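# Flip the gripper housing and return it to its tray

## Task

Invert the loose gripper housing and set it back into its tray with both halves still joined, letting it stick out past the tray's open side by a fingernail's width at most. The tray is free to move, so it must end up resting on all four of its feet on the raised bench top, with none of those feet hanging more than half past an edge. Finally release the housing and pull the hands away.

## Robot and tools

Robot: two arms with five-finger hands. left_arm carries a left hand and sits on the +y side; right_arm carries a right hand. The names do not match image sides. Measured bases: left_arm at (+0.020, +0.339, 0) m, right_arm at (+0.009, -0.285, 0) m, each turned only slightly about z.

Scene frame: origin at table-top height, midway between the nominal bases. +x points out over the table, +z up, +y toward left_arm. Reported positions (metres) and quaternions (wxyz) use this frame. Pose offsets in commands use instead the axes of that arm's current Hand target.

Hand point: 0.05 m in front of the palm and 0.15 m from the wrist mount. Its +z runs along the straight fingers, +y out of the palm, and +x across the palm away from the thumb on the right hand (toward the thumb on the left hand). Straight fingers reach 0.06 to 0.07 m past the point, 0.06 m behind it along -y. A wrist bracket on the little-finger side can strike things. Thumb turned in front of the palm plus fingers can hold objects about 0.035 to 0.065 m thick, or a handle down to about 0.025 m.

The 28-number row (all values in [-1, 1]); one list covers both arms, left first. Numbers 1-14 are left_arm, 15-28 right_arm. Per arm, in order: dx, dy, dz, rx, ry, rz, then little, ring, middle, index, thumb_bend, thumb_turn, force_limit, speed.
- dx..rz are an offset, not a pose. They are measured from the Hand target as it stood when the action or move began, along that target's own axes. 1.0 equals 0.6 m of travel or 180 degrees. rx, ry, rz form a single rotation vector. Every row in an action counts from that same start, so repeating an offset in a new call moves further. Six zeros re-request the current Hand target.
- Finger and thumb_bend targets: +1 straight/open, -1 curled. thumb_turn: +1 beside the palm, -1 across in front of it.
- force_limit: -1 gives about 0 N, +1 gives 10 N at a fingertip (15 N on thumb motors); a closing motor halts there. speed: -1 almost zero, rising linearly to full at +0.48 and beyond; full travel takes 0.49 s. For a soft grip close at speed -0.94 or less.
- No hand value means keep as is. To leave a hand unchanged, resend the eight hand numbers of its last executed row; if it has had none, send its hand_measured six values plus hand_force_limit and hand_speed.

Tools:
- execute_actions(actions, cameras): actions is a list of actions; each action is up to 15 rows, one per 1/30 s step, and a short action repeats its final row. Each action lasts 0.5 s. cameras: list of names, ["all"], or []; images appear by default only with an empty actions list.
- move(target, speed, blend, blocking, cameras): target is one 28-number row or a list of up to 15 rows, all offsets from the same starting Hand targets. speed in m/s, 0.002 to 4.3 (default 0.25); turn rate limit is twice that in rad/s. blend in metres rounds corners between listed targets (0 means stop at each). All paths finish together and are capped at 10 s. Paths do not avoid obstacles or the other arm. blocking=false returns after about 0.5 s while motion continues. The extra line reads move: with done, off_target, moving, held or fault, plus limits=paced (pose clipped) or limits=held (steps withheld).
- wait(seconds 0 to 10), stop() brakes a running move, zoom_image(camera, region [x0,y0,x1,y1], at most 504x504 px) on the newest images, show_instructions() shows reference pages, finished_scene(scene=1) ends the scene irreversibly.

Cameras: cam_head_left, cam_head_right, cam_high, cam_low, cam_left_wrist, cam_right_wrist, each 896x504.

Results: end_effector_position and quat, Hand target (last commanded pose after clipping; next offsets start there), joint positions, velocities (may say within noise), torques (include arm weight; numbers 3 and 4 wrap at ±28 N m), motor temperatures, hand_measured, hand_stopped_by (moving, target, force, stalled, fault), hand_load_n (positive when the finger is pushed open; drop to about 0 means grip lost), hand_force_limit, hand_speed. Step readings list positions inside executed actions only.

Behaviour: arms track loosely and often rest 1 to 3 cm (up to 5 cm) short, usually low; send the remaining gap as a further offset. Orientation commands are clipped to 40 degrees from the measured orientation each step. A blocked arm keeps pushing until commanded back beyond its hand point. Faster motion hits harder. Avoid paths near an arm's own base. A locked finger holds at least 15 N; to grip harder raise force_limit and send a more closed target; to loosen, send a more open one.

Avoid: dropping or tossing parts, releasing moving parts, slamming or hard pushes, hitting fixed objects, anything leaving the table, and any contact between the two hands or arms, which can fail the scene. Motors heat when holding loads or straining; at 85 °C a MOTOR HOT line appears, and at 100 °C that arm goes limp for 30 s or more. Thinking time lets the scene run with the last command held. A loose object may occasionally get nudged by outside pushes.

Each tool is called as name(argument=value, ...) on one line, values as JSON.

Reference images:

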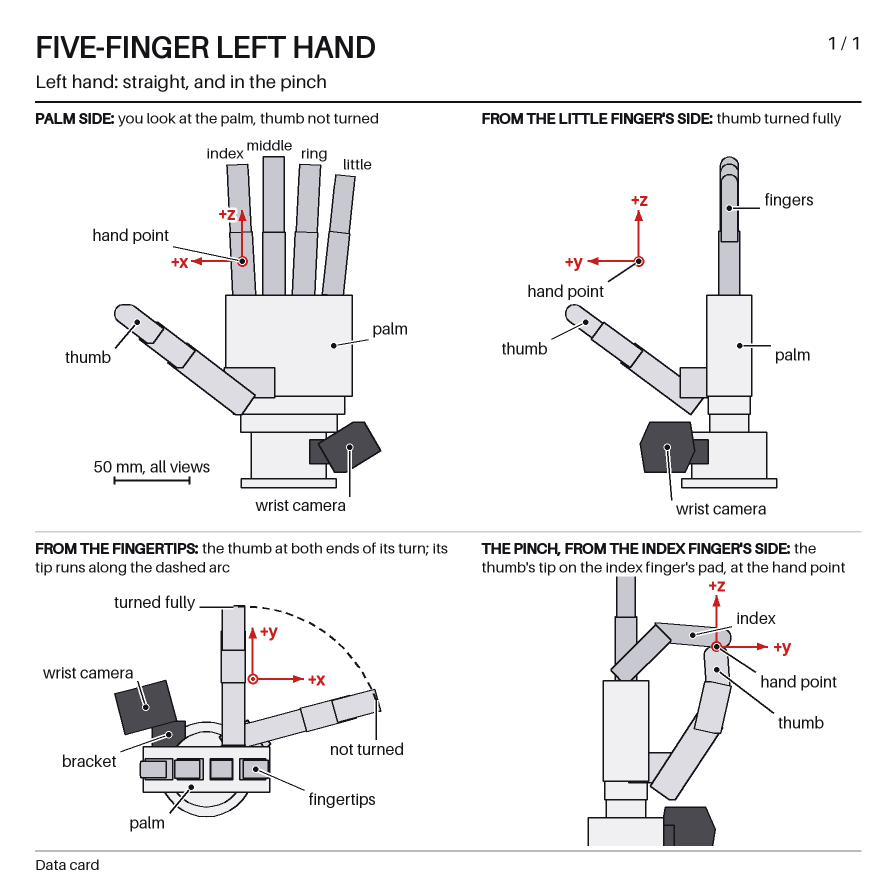

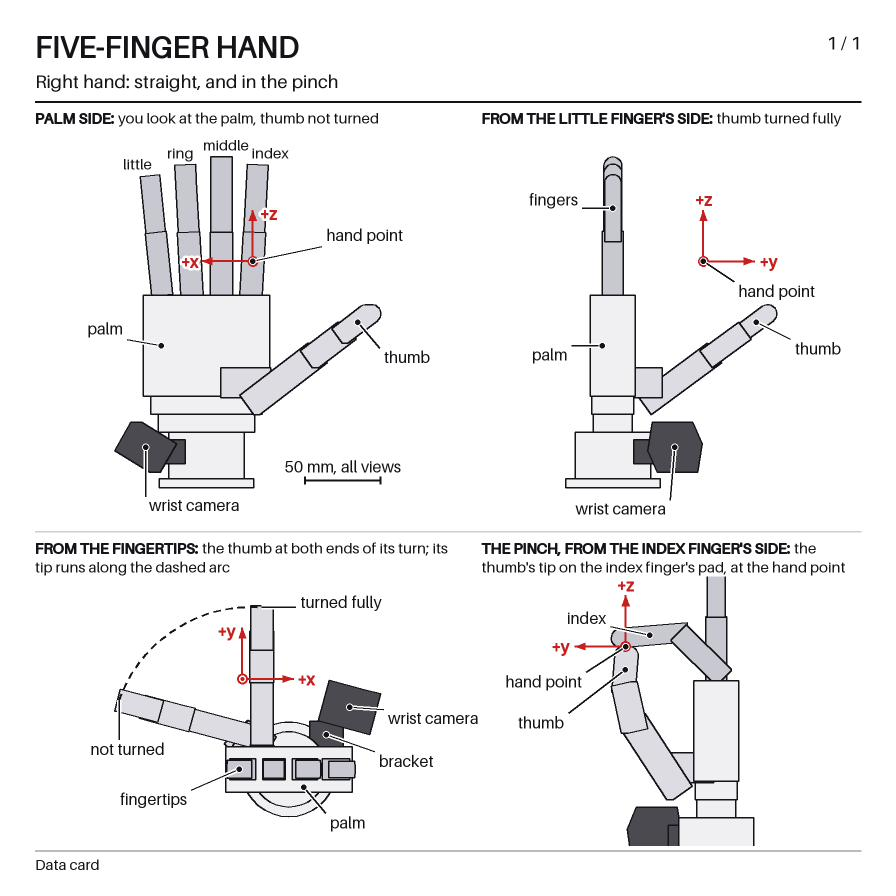

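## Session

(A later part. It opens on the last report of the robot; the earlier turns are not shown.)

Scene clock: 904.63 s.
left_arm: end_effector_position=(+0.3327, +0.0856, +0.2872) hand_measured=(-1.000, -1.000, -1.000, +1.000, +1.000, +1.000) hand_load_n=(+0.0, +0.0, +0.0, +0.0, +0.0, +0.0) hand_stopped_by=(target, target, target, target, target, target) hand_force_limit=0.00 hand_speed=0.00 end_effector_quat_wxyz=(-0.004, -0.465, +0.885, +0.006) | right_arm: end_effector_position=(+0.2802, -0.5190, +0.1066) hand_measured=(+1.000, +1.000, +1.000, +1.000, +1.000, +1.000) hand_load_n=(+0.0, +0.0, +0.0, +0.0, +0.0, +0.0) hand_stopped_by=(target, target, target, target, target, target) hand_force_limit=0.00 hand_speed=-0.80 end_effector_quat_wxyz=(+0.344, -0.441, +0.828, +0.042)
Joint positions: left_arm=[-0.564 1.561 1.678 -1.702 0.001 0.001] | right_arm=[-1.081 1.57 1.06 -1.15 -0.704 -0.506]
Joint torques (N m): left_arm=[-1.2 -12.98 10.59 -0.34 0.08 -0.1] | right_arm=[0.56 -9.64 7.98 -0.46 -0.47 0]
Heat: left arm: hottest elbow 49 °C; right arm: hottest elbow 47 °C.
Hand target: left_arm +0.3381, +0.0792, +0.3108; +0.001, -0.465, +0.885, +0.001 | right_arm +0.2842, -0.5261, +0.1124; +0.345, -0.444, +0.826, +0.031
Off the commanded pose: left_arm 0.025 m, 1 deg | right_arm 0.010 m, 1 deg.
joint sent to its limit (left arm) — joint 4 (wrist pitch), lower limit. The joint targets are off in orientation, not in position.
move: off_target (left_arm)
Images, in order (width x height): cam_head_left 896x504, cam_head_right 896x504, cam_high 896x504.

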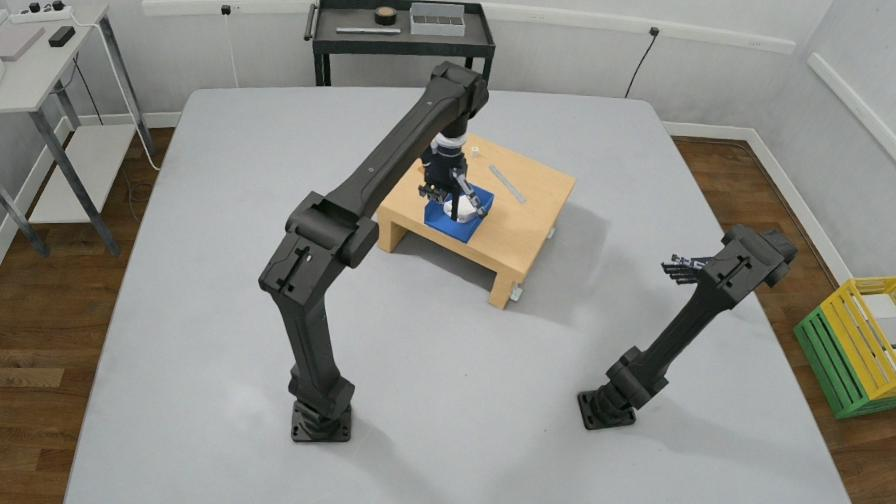

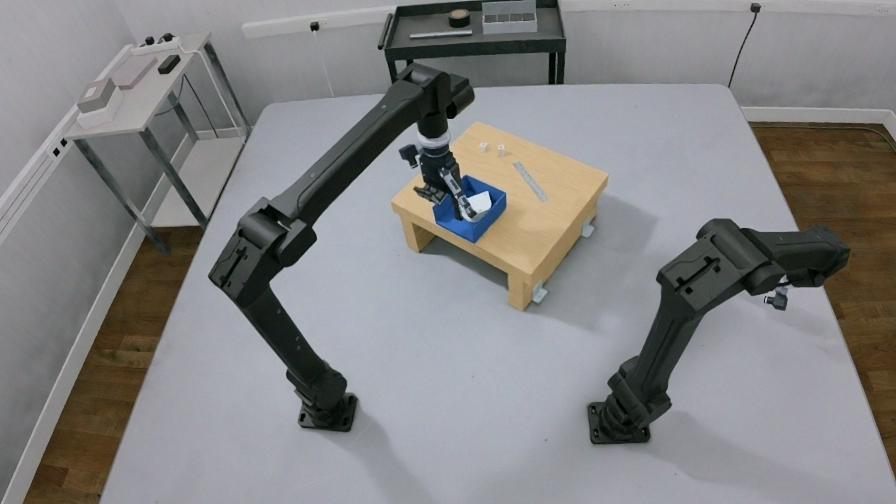

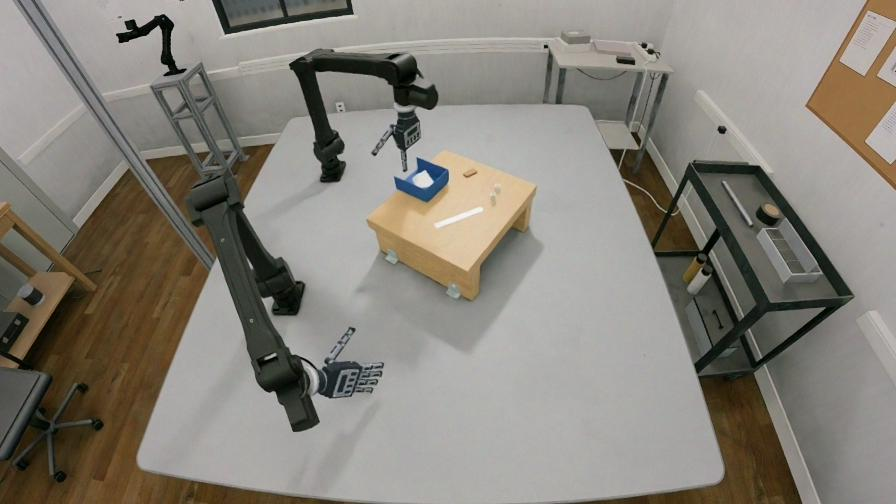

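move(target=[[0,0,-0.07,0,0,0,-1,-1,-1,1,1,1,0,0,0,0,0,0,0,0,1,1,1,1,1,1,0,-0.8],[0.0445,-0.1515,-0.06,0,0,0,-1,-1,-1,1,1,1,0,0,0,0,0,0,0,0,1,1,1,1,1,1,0,-0.8]], speed=0.15, cameras=["cam_head_left","cam_head_right","cam_high","cam_low"])

zoom_image(camera="cam_head_left", region=[420, 150, 520, 250])

zoom_image(camera="cam_high", region=[380, 120, 470, 210])

zoom_image(camera="cam_head_right", region=[420, 150, 520, 250])

zoom_image(camera="cam_low", region=[480, 130, 590, 240])

Scene clock: 958.20 s.
left_arm: end_effector_position=(+0.3925, +0.0139, +0.3260) hand_measured=(-1.000, -1.000, -1.000, +1.000, +1.000, +1.000) hand_load_n=(+0.0, +0.0, +0.0, +0.0, +0.0, +0.0) hand_stopped_by=(target, target, target, target, target, target) hand_force_limit=0.00 hand_speed=0.00 end_effector_quat_wxyz=(+0.026, -0.464, +0.883, -0.067) | right_arm: end_effector_position=(+0.2802, -0.5190, +0.1066) hand_measured=(+1.000, +1.000, +1.000, +1.000, +1.000, +1.000) hand_load_n=(+0.0, +0.0, +0.0, +0.0, +0.0, +0.0) hand_stopped_by=(target, target, target, target, target, target) hand_force_limit=0.00 hand_speed=-0.80 end_effector_quat_wxyz=(+0.344, -0.441, +0.828, +0.042)
Joint positions: left_arm=[-0.607 1.721 1.999 -1.705 0.009 -0.043] | right_arm=[-1.081 1.57 1.06 -1.15 -0.704 -0.506]
Joint torques (N m): left_arm=[-1.08 -13.98 10.71 0.03 0.2 -0.16] | right_arm=[0.56 -9.64 7.97 -0.46 -0.47 0.01]
Heat: left arm: hottest elbow 52 °C; right arm: hottest elbow 47 °C.
Hand target: left_arm +0.3979, +0.0057, +0.3468; +0.001, -0.466, +0.885, +0.001 | right_arm +0.2842, -0.5261, +0.1124; +0.345, -0.444, +0.826, +0.031
Off the commanded pose: left_arm 0.023 m, 8 deg | right_arm 0.010 m, 1 deg.
joint sent to its limit (left arm) — joint 4 (wrist pitch), lower limit. The joint targets are off in orientation, not in position.
move: off_target (left_arm)
Images, in order (width x height): cam_head_left 896x504, cam_head_right 896x504, cam_high 896x504, cam_low 896x504.

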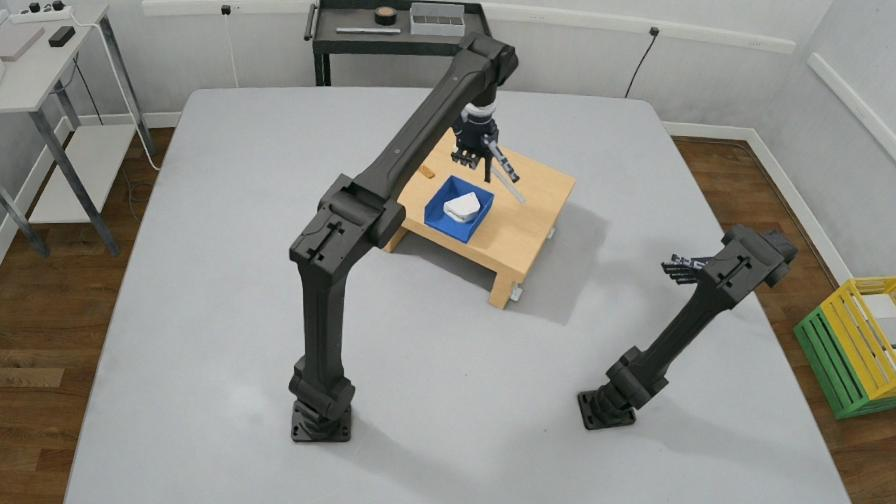

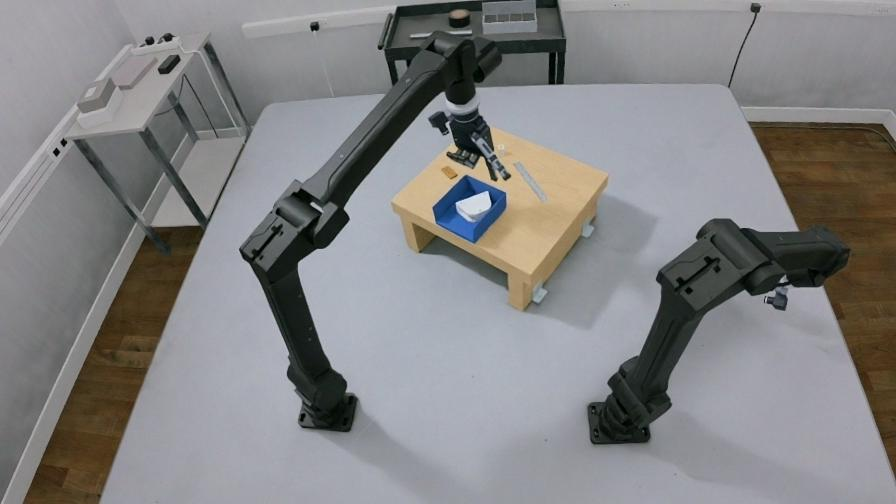

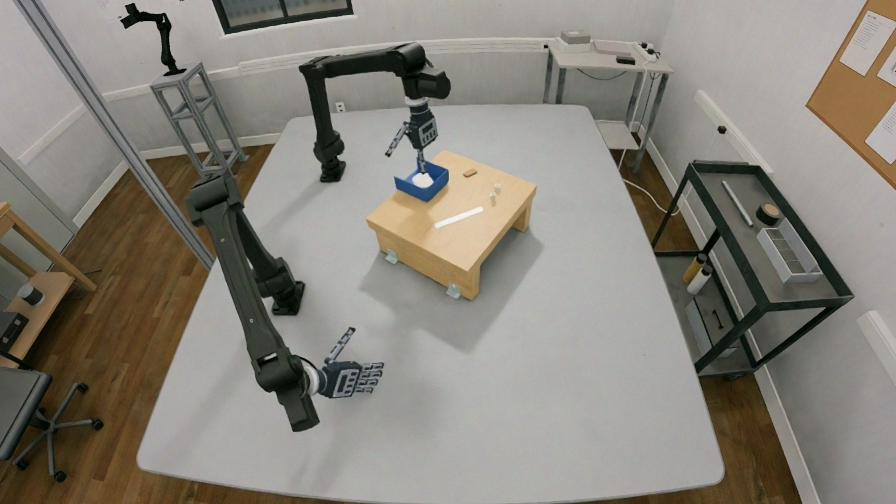

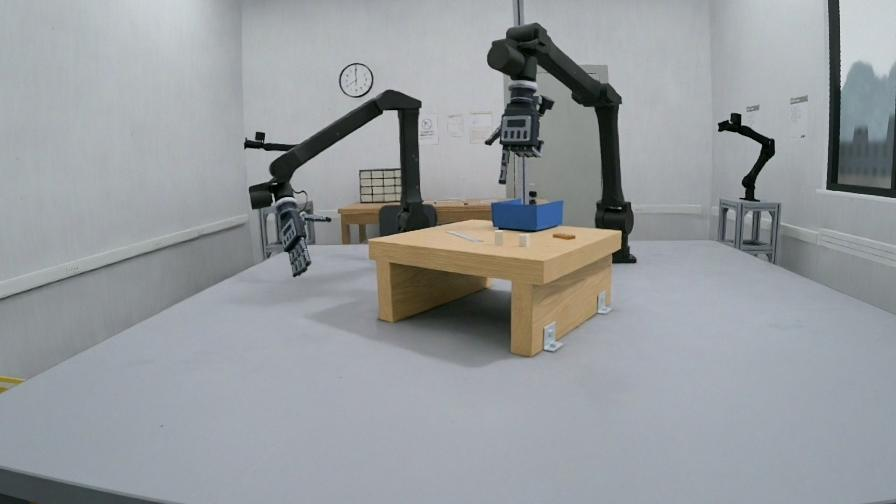

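Scaled by 5.040 from the camera's 896x504 image, which has a finer 1280x720 frame.

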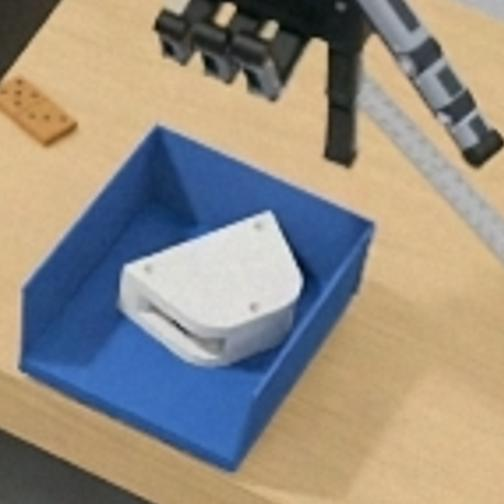

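Scaled by 5.600 from the camera's 896x504 image, which has a finer 1280x720 frame.

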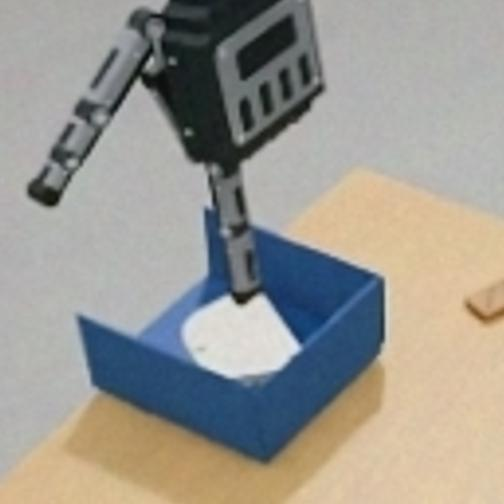

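Scaled by 5.040 from the camera's 896x504 image, which has a finer 1280x720 frame.

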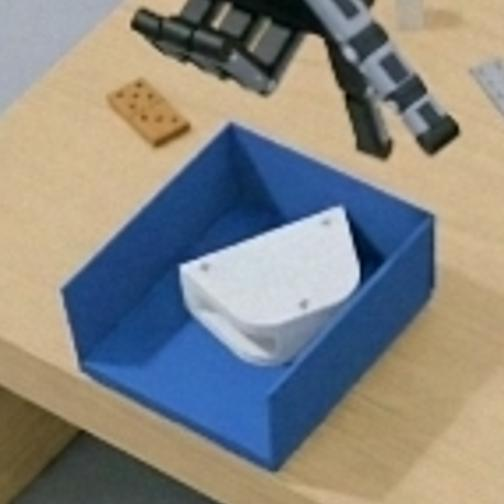

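Scaled by 4.582 from the camera's 896x504 image, which has a finer 1280x720 frame.

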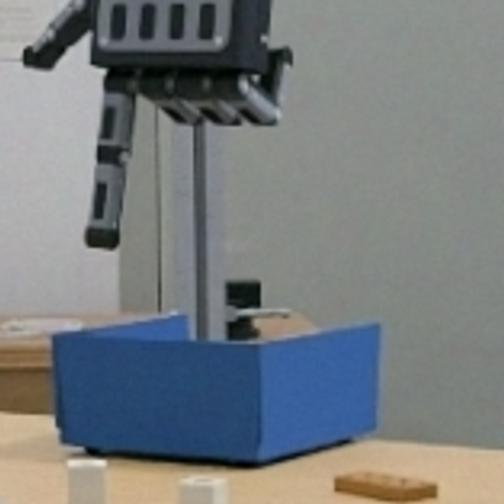

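move(target=[0.003,0.004,0.07,0,0,0,-1,-1,-1,1,1,1,0,0,0,0,0,0,0,0,1,1,1,1,1,1,0,-0.8], speed=0.1, cameras=["cam_head_left","cam_head_right","cam_high"])

zoom_image(camera="cam_head_left", region=[420, 150, 520, 250])

zoom_image(camera="cam_high", region=[380, 120, 470, 210])

zoom_image(camera="cam_head_right", region=[420, 150, 520, 250])

Scene clock: 988.97 s.
left_arm: end_effector_position=(+0.3966, +0.0088, +0.3098) hand_measured=(-1.000, -1.000, -1.000, +1.000, +1.000, +1.000) hand_load_n=(+0.0, +0.0, +0.0, +0.0, +0.0, +0.0) hand_stopped_by=(target, target, target, target, target, target) hand_force_limit=0.00 hand_speed=0.00 end_effector_quat_wxyz=(+0.020, -0.464, +0.884, -0.051) | right_arm: end_effector_position=(+0.2802, -0.5190, +0.1066) hand_measured=(+1.000, +1.000, +1.000, +1.000, +1.000, +1.000) hand_load_n=(+0.5, +0.0, +0.0, +0.0, +0.0, +0.0) hand_stopped_by=(target, target, target, target, target, target) hand_force_limit=0.00 hand_speed=-0.80 end_effector_quat_wxyz=(+0.344, -0.441, +0.828, +0.042)
Joint positions: left_arm=[-0.61 1.755 1.999 -1.705 0.008 -0.045] | right_arm=[-1.081 1.57 1.06 -1.15 -0.704 -0.506]
Joint torques (N m): left_arm=[-1.38 -13.8 6.67 -0.01 -0.06 -0.16] | right_arm=[0.56 -9.58 7.97 -0.46 -0.47 0]
Motor temperatures (°C): left_arm=[35 41 55 34 39 32] | right_arm=[39 39 47 35 35 33]
Heat: left arm: hottest elbow 55 °C; right arm: hottest elbow 47 °C.
Hand target: left_arm +0.3948, +0.0055, +0.3048; +0.001, -0.465, +0.885, +0.001 | right_arm +0.2842, -0.5261, +0.1124; +0.345, -0.444, +0.826, +0.031
Off the commanded pose: left_arm 0.006 m, 6 deg | right_arm 0.010 m, 1 deg.
joint sent to its limit (left arm) — joint 4 (wrist pitch), lower limit. The joint targets are off in orientation, not in position.
move: off_target (left_arm)
Images, in order (width x height): cam_head_left 896x504, cam_head_right 896x504, cam_high 896x504.

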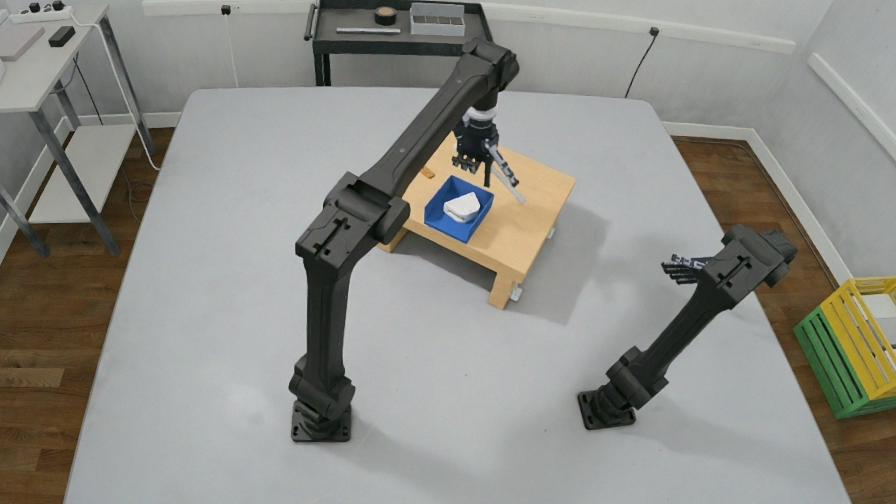

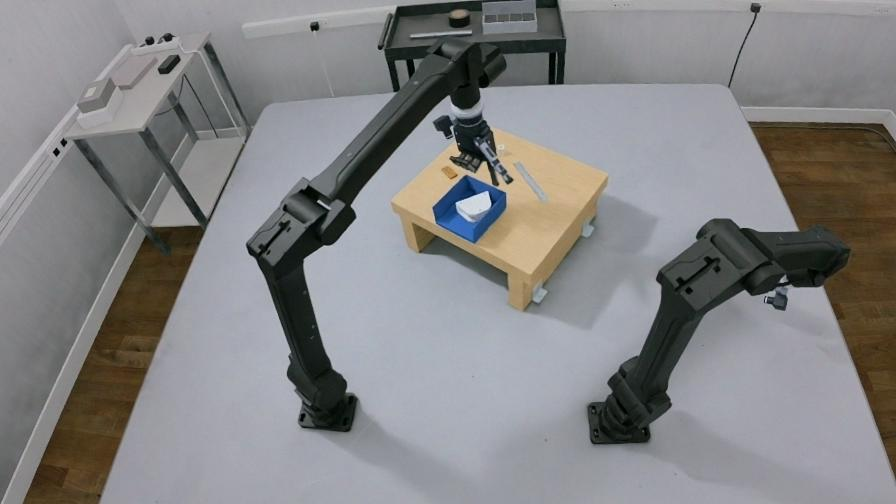

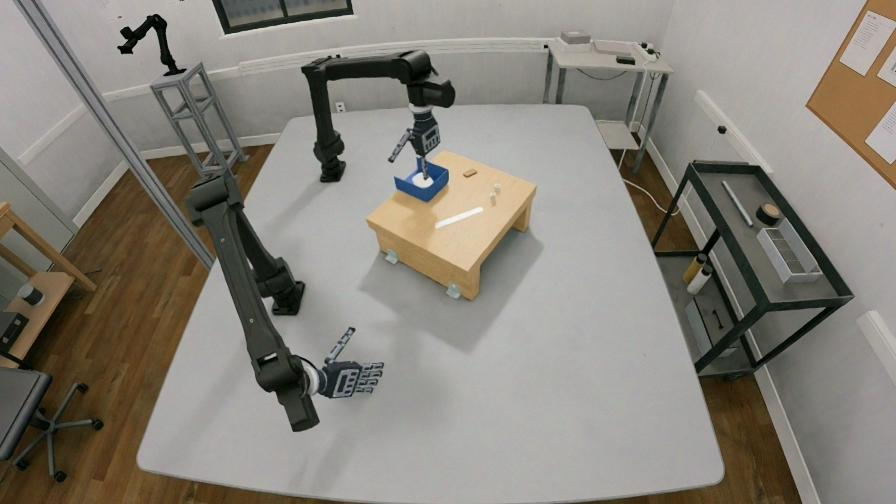

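Scaled by 5.040 from the camera's 896x504 image, which has a finer 1280x720 frame.

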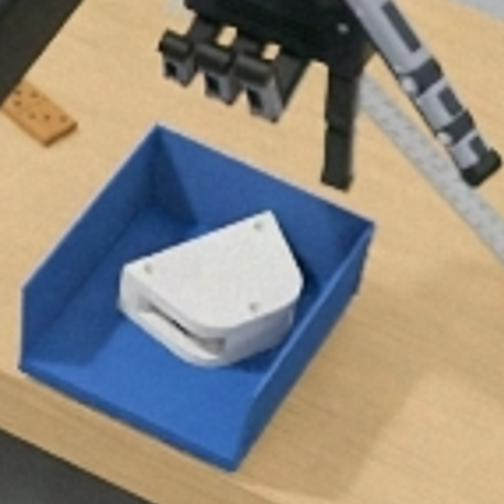

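Scaled by 5.600 from the camera's 896x504 image, which has a finer 1280x720 frame.

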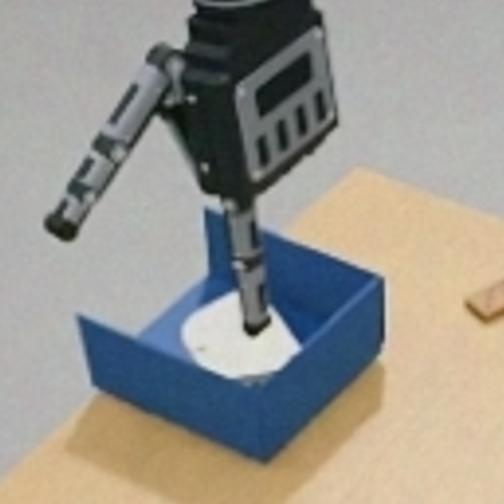

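Scaled by 5.040 from the camera's 896x504 image, which has a finer 1280x720 frame.

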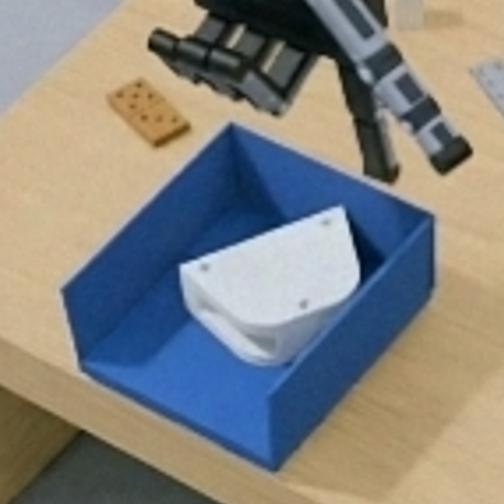

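move(target=[[0.005,0.015,0,0,0,0,-1,-1,-1,1,1,1,0,0,0,0,0,0,0,0,1,1,1,1,1,1,0,-0.8],[0.005,0.015,0.025,0,0,0,-1,-1,-1,1,1,1,0,0,0,0,0,0,0,0,1,1,1,1,1,1,0,-0.8]], speed=0.08, cameras=["cam_head_left","cam_head_right","cam_high"])

zoom_image(camera="cam_head_left", region=[420, 150, 520, 250])

zoom_image(camera="cam_high", region=[380, 120, 470, 210])

zoom_image(camera="cam_head_right", region=[420, 150, 520, 250])

Scene clock: 1011.17 s.
left_arm: end_effector_position=(+0.3887, +0.0107, +0.2965) hand_measured=(-1.000, -1.000, -1.000, +1.000, +1.000, +1.000) hand_load_n=(+0.0, +0.0, +0.0, +0.0, +0.0, +0.0) hand_stopped_by=(target, target, target, target, target, target) hand_force_limit=0.00 hand_speed=0.00 end_effector_quat_wxyz=(+0.013, -0.464, +0.885, -0.033) | right_arm: end_effector_position=(+0.2802, -0.5190, +0.1066) hand_measured=(+1.000, +1.000, +1.000, +1.000, +1.000, +1.000) hand_load_n=(+0.0, +0.0, +0.0, +0.0, +0.0, -0.5) hand_stopped_by=(target, target, target, target, target, target) hand_force_limit=0.00 hand_speed=-0.80 end_effector_quat_wxyz=(+0.344, -0.441, +0.828, +0.042)
Joint positions: left_arm=[-0.618 1.755 1.96 -1.705 0.004 -0.051] | right_arm=[-1.081 1.57 1.06 -1.15 -0.704 -0.506]
Joint torques (N m): left_arm=[-1.44 -13.92 6.28 -0.08 -0.07 -0.16] | right_arm=[0.56 -9.64 7.97 -0.46 -0.47 0]
Heat: left arm: hottest elbow 53 °C; right arm: hottest elbow 47 °C.
Hand target: left_arm +0.3859, +0.0082, +0.2899; +0.001, -0.466, +0.885, +0.000 | right_arm +0.2842, -0.5261, +0.1124; +0.345, -0.444, +0.826, +0.031
Off the commanded pose: left_arm 0.008 m, 4 deg | right_arm 0.010 m, 1 deg.
joint sent to its limit (left arm) — joint 4 (wrist pitch), lower limit. The joint targets are off in orientation, not in position.
move: off_target (left_arm)
Images, in order (width x height): cam_head_left 896x504, cam_head_right 896x504, cam_high 896x504.

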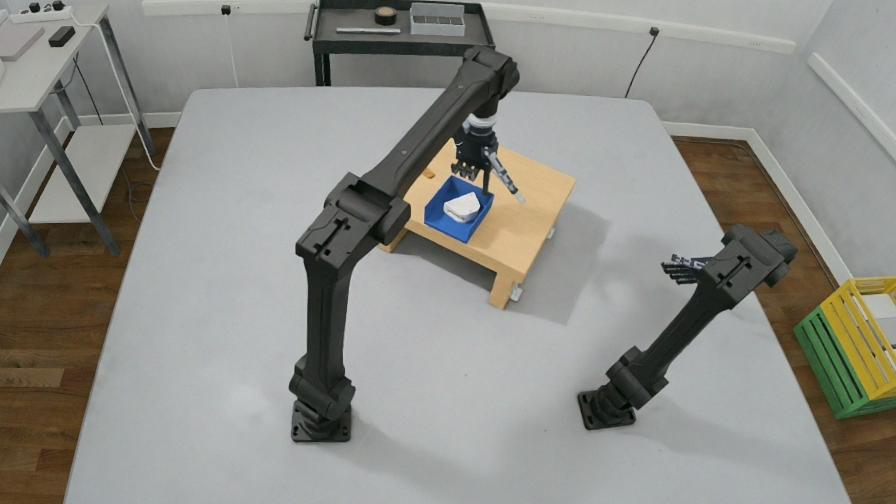

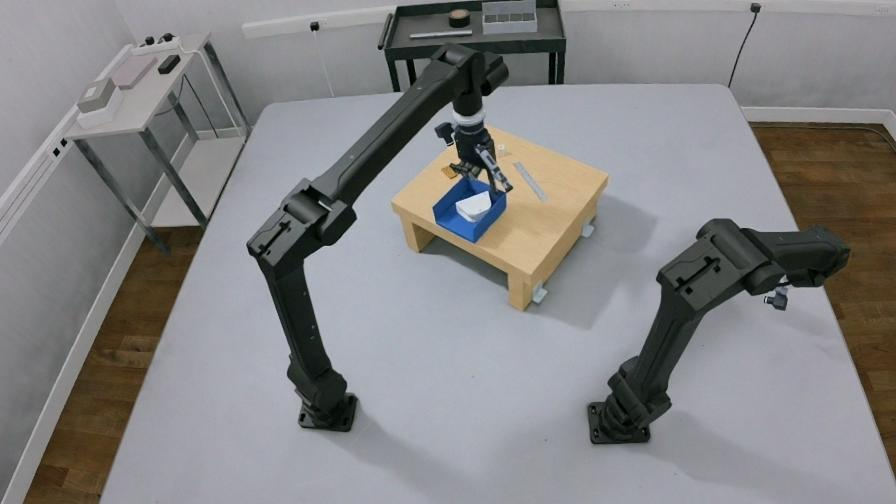

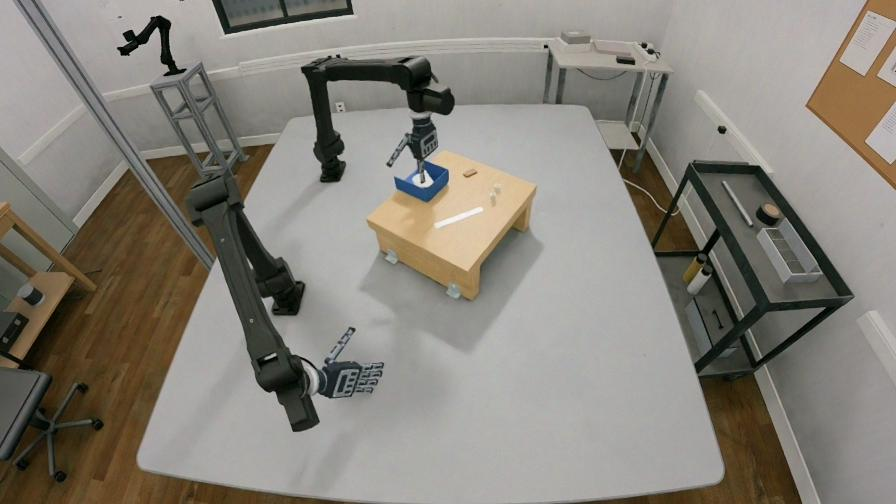

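Scaled by 5.040 from the camera's 896x504 image, which has a finer 1280x720 frame.

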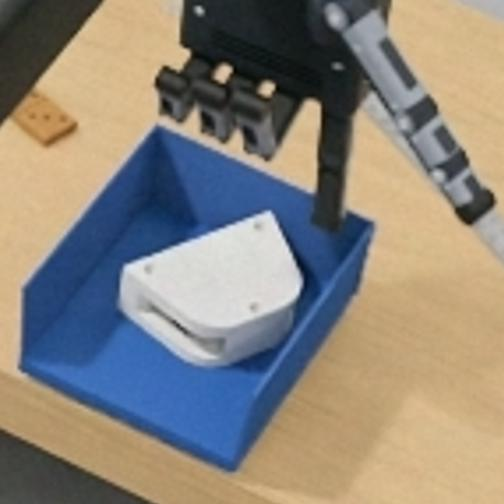

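Scaled by 5.600 from the camera's 896x504 image, which has a finer 1280x720 frame.

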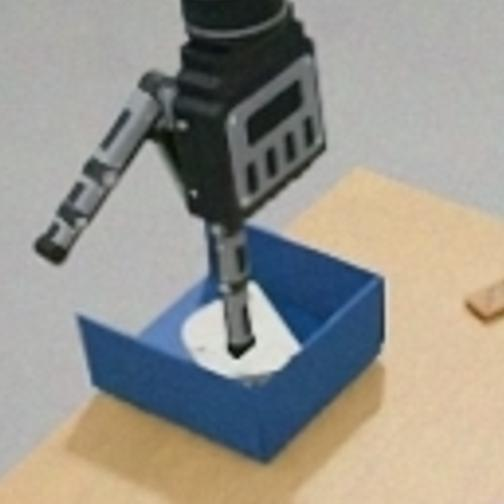

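Scaled by 5.040 from the camera's 896x504 image, which has a finer 1280x720 frame.

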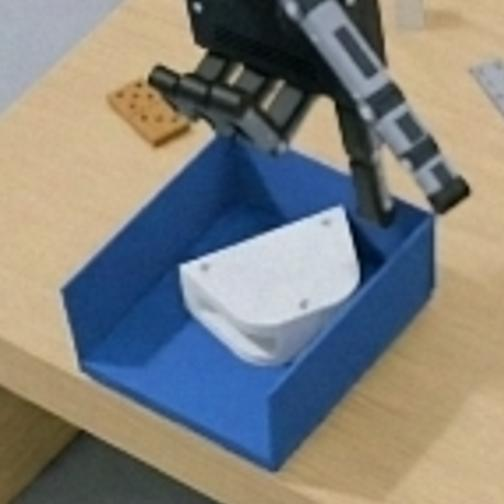

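move(target=[0.002,0,0.073,0,0,0,-1,-1,-1,1,1,1,0,0,0,0,0,0,0,0,1,1,1,1,1,1,0,-0.8], speed=0.08, cameras=["cam_head_left","cam_head_right","cam_high"])

zoom_image(camera="cam_head_left", region=[420, 150, 520, 250])

zoom_image(camera="cam_head_right", region=[420, 150, 520, 250])

Scene clock: 1025.97 s.
left_arm: end_effector_position=(+0.3852, +0.0109, +0.2520) hand_measured=(-1.000, -1.000, -1.000, +1.000, +1.000, +1.000) hand_load_n=(+0.0, +0.0, +0.0, +0.0, -0.5, +0.0) hand_stopped_by=(target, target, target, target, target, target) hand_force_limit=0.00 hand_speed=0.00 end_effector_quat_wxyz=(+0.000, -0.464, +0.886, -0.002) | right_arm: end_effector_position=(+0.2802, -0.5190, +0.1066) hand_measured=(+1.000, +1.000, +1.000, +1.000, +1.000, +1.000) hand_load_n=(+0.0, +0.0, +0.0, +0.0, +0.0, +0.0) hand_stopped_by=(target, target, target, target, target, target) hand_force_limit=0.00 hand_speed=-0.80 end_effector_quat_wxyz=(+0.344, -0.441, +0.828, +0.042)
Joint positions: left_arm=[-0.623 1.779 1.867 -1.655 0.001 -0.054] | right_arm=[-1.081 1.57 1.06 -1.15 -0.704 -0.506]
Joint torques (N m): left_arm=[-1.38 -14.68 6.42 0.28 -0.06 -0.13] | right_arm=[0.56 -9.64 7.98 -0.46 -0.47 0]
Heat: left arm: hottest elbow 52 °C; right arm: hottest elbow 47 °C.
Hand target: left_arm +0.3852, +0.0073, +0.2460; +0.001, -0.465, +0.885, +0.001 | right_arm +0.2842, -0.5261, +0.1124; +0.345, -0.444, +0.826, +0.031
Off the commanded pose: left_arm 0.007 m, 0 deg | right_arm 0.010 m, 1 deg.
move: done
Images, in order (width x height): cam_head_left 896x504, cam_head_right 896x504, cam_high 896x504.

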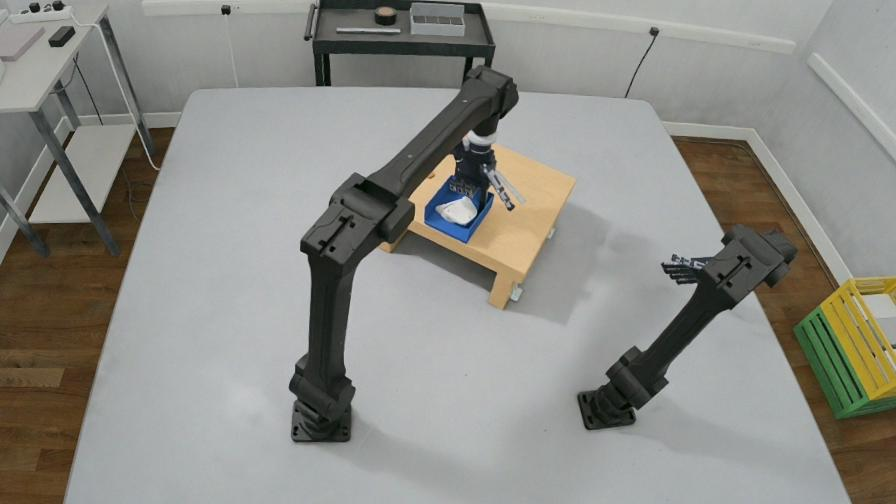

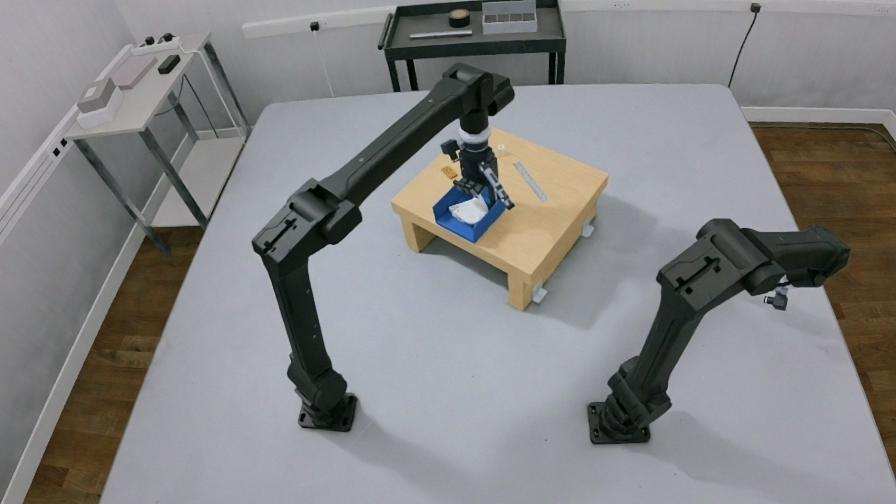

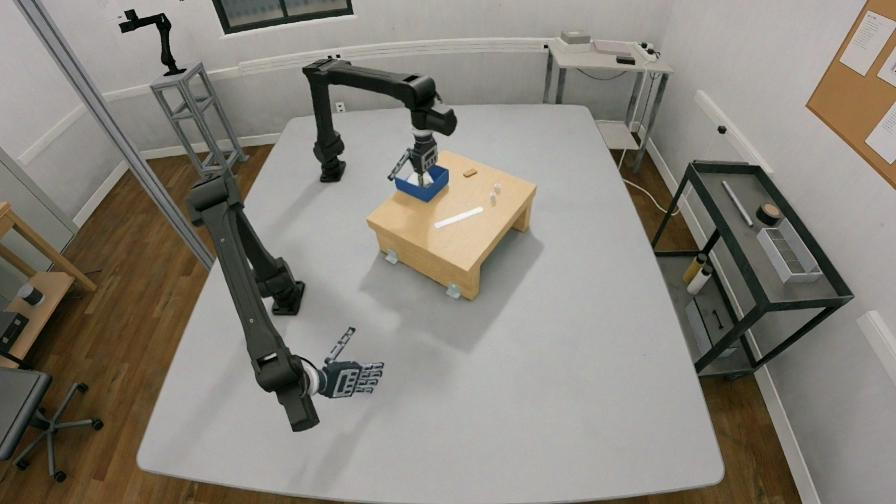

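Scaled by 5.040 from the camera's 896x504 image, which has a finer 1280x720 frame.

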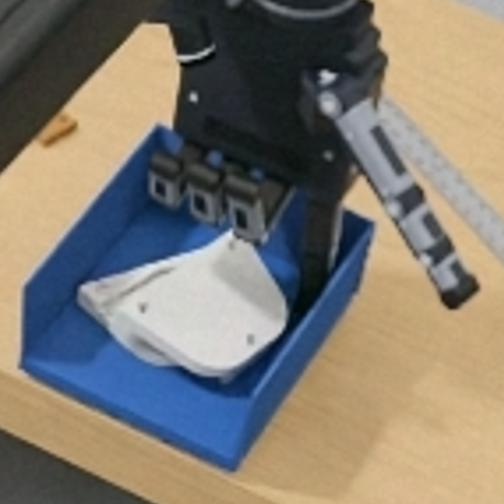

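Scaled by 5.040 from the camera's 896x504 image, which has a finer 1280x720 frame.

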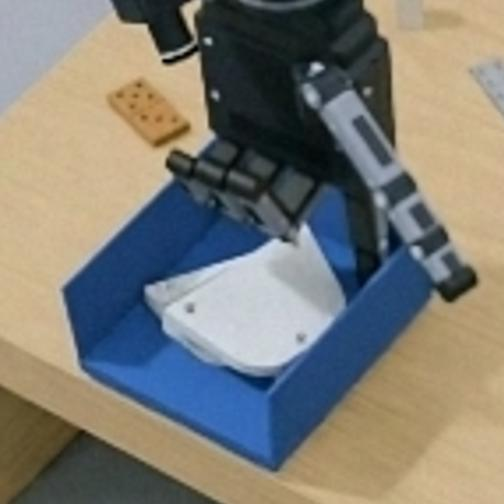

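zoom_image(camera="cam_head_left", region=[425, 180, 495, 235])

zoom_image(camera="cam_high", region=[380, 120, 470, 210])

Scaled by 7.200 from the camera's 896x504 image, which has a finer 1280x720 frame.

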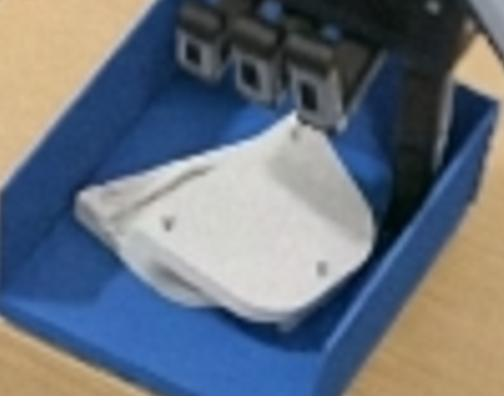

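Scaled by 5.600 from the camera's 896x504 image, which has a finer 1280x720 frame.

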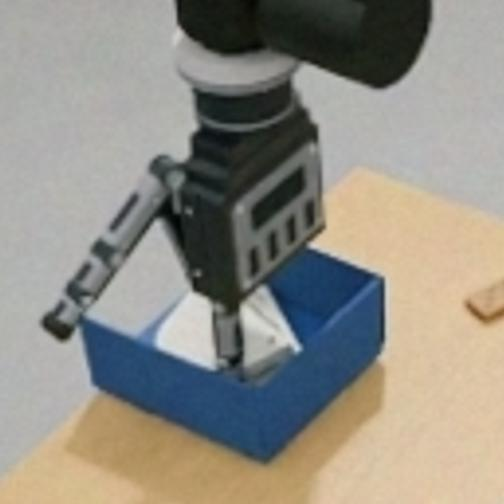

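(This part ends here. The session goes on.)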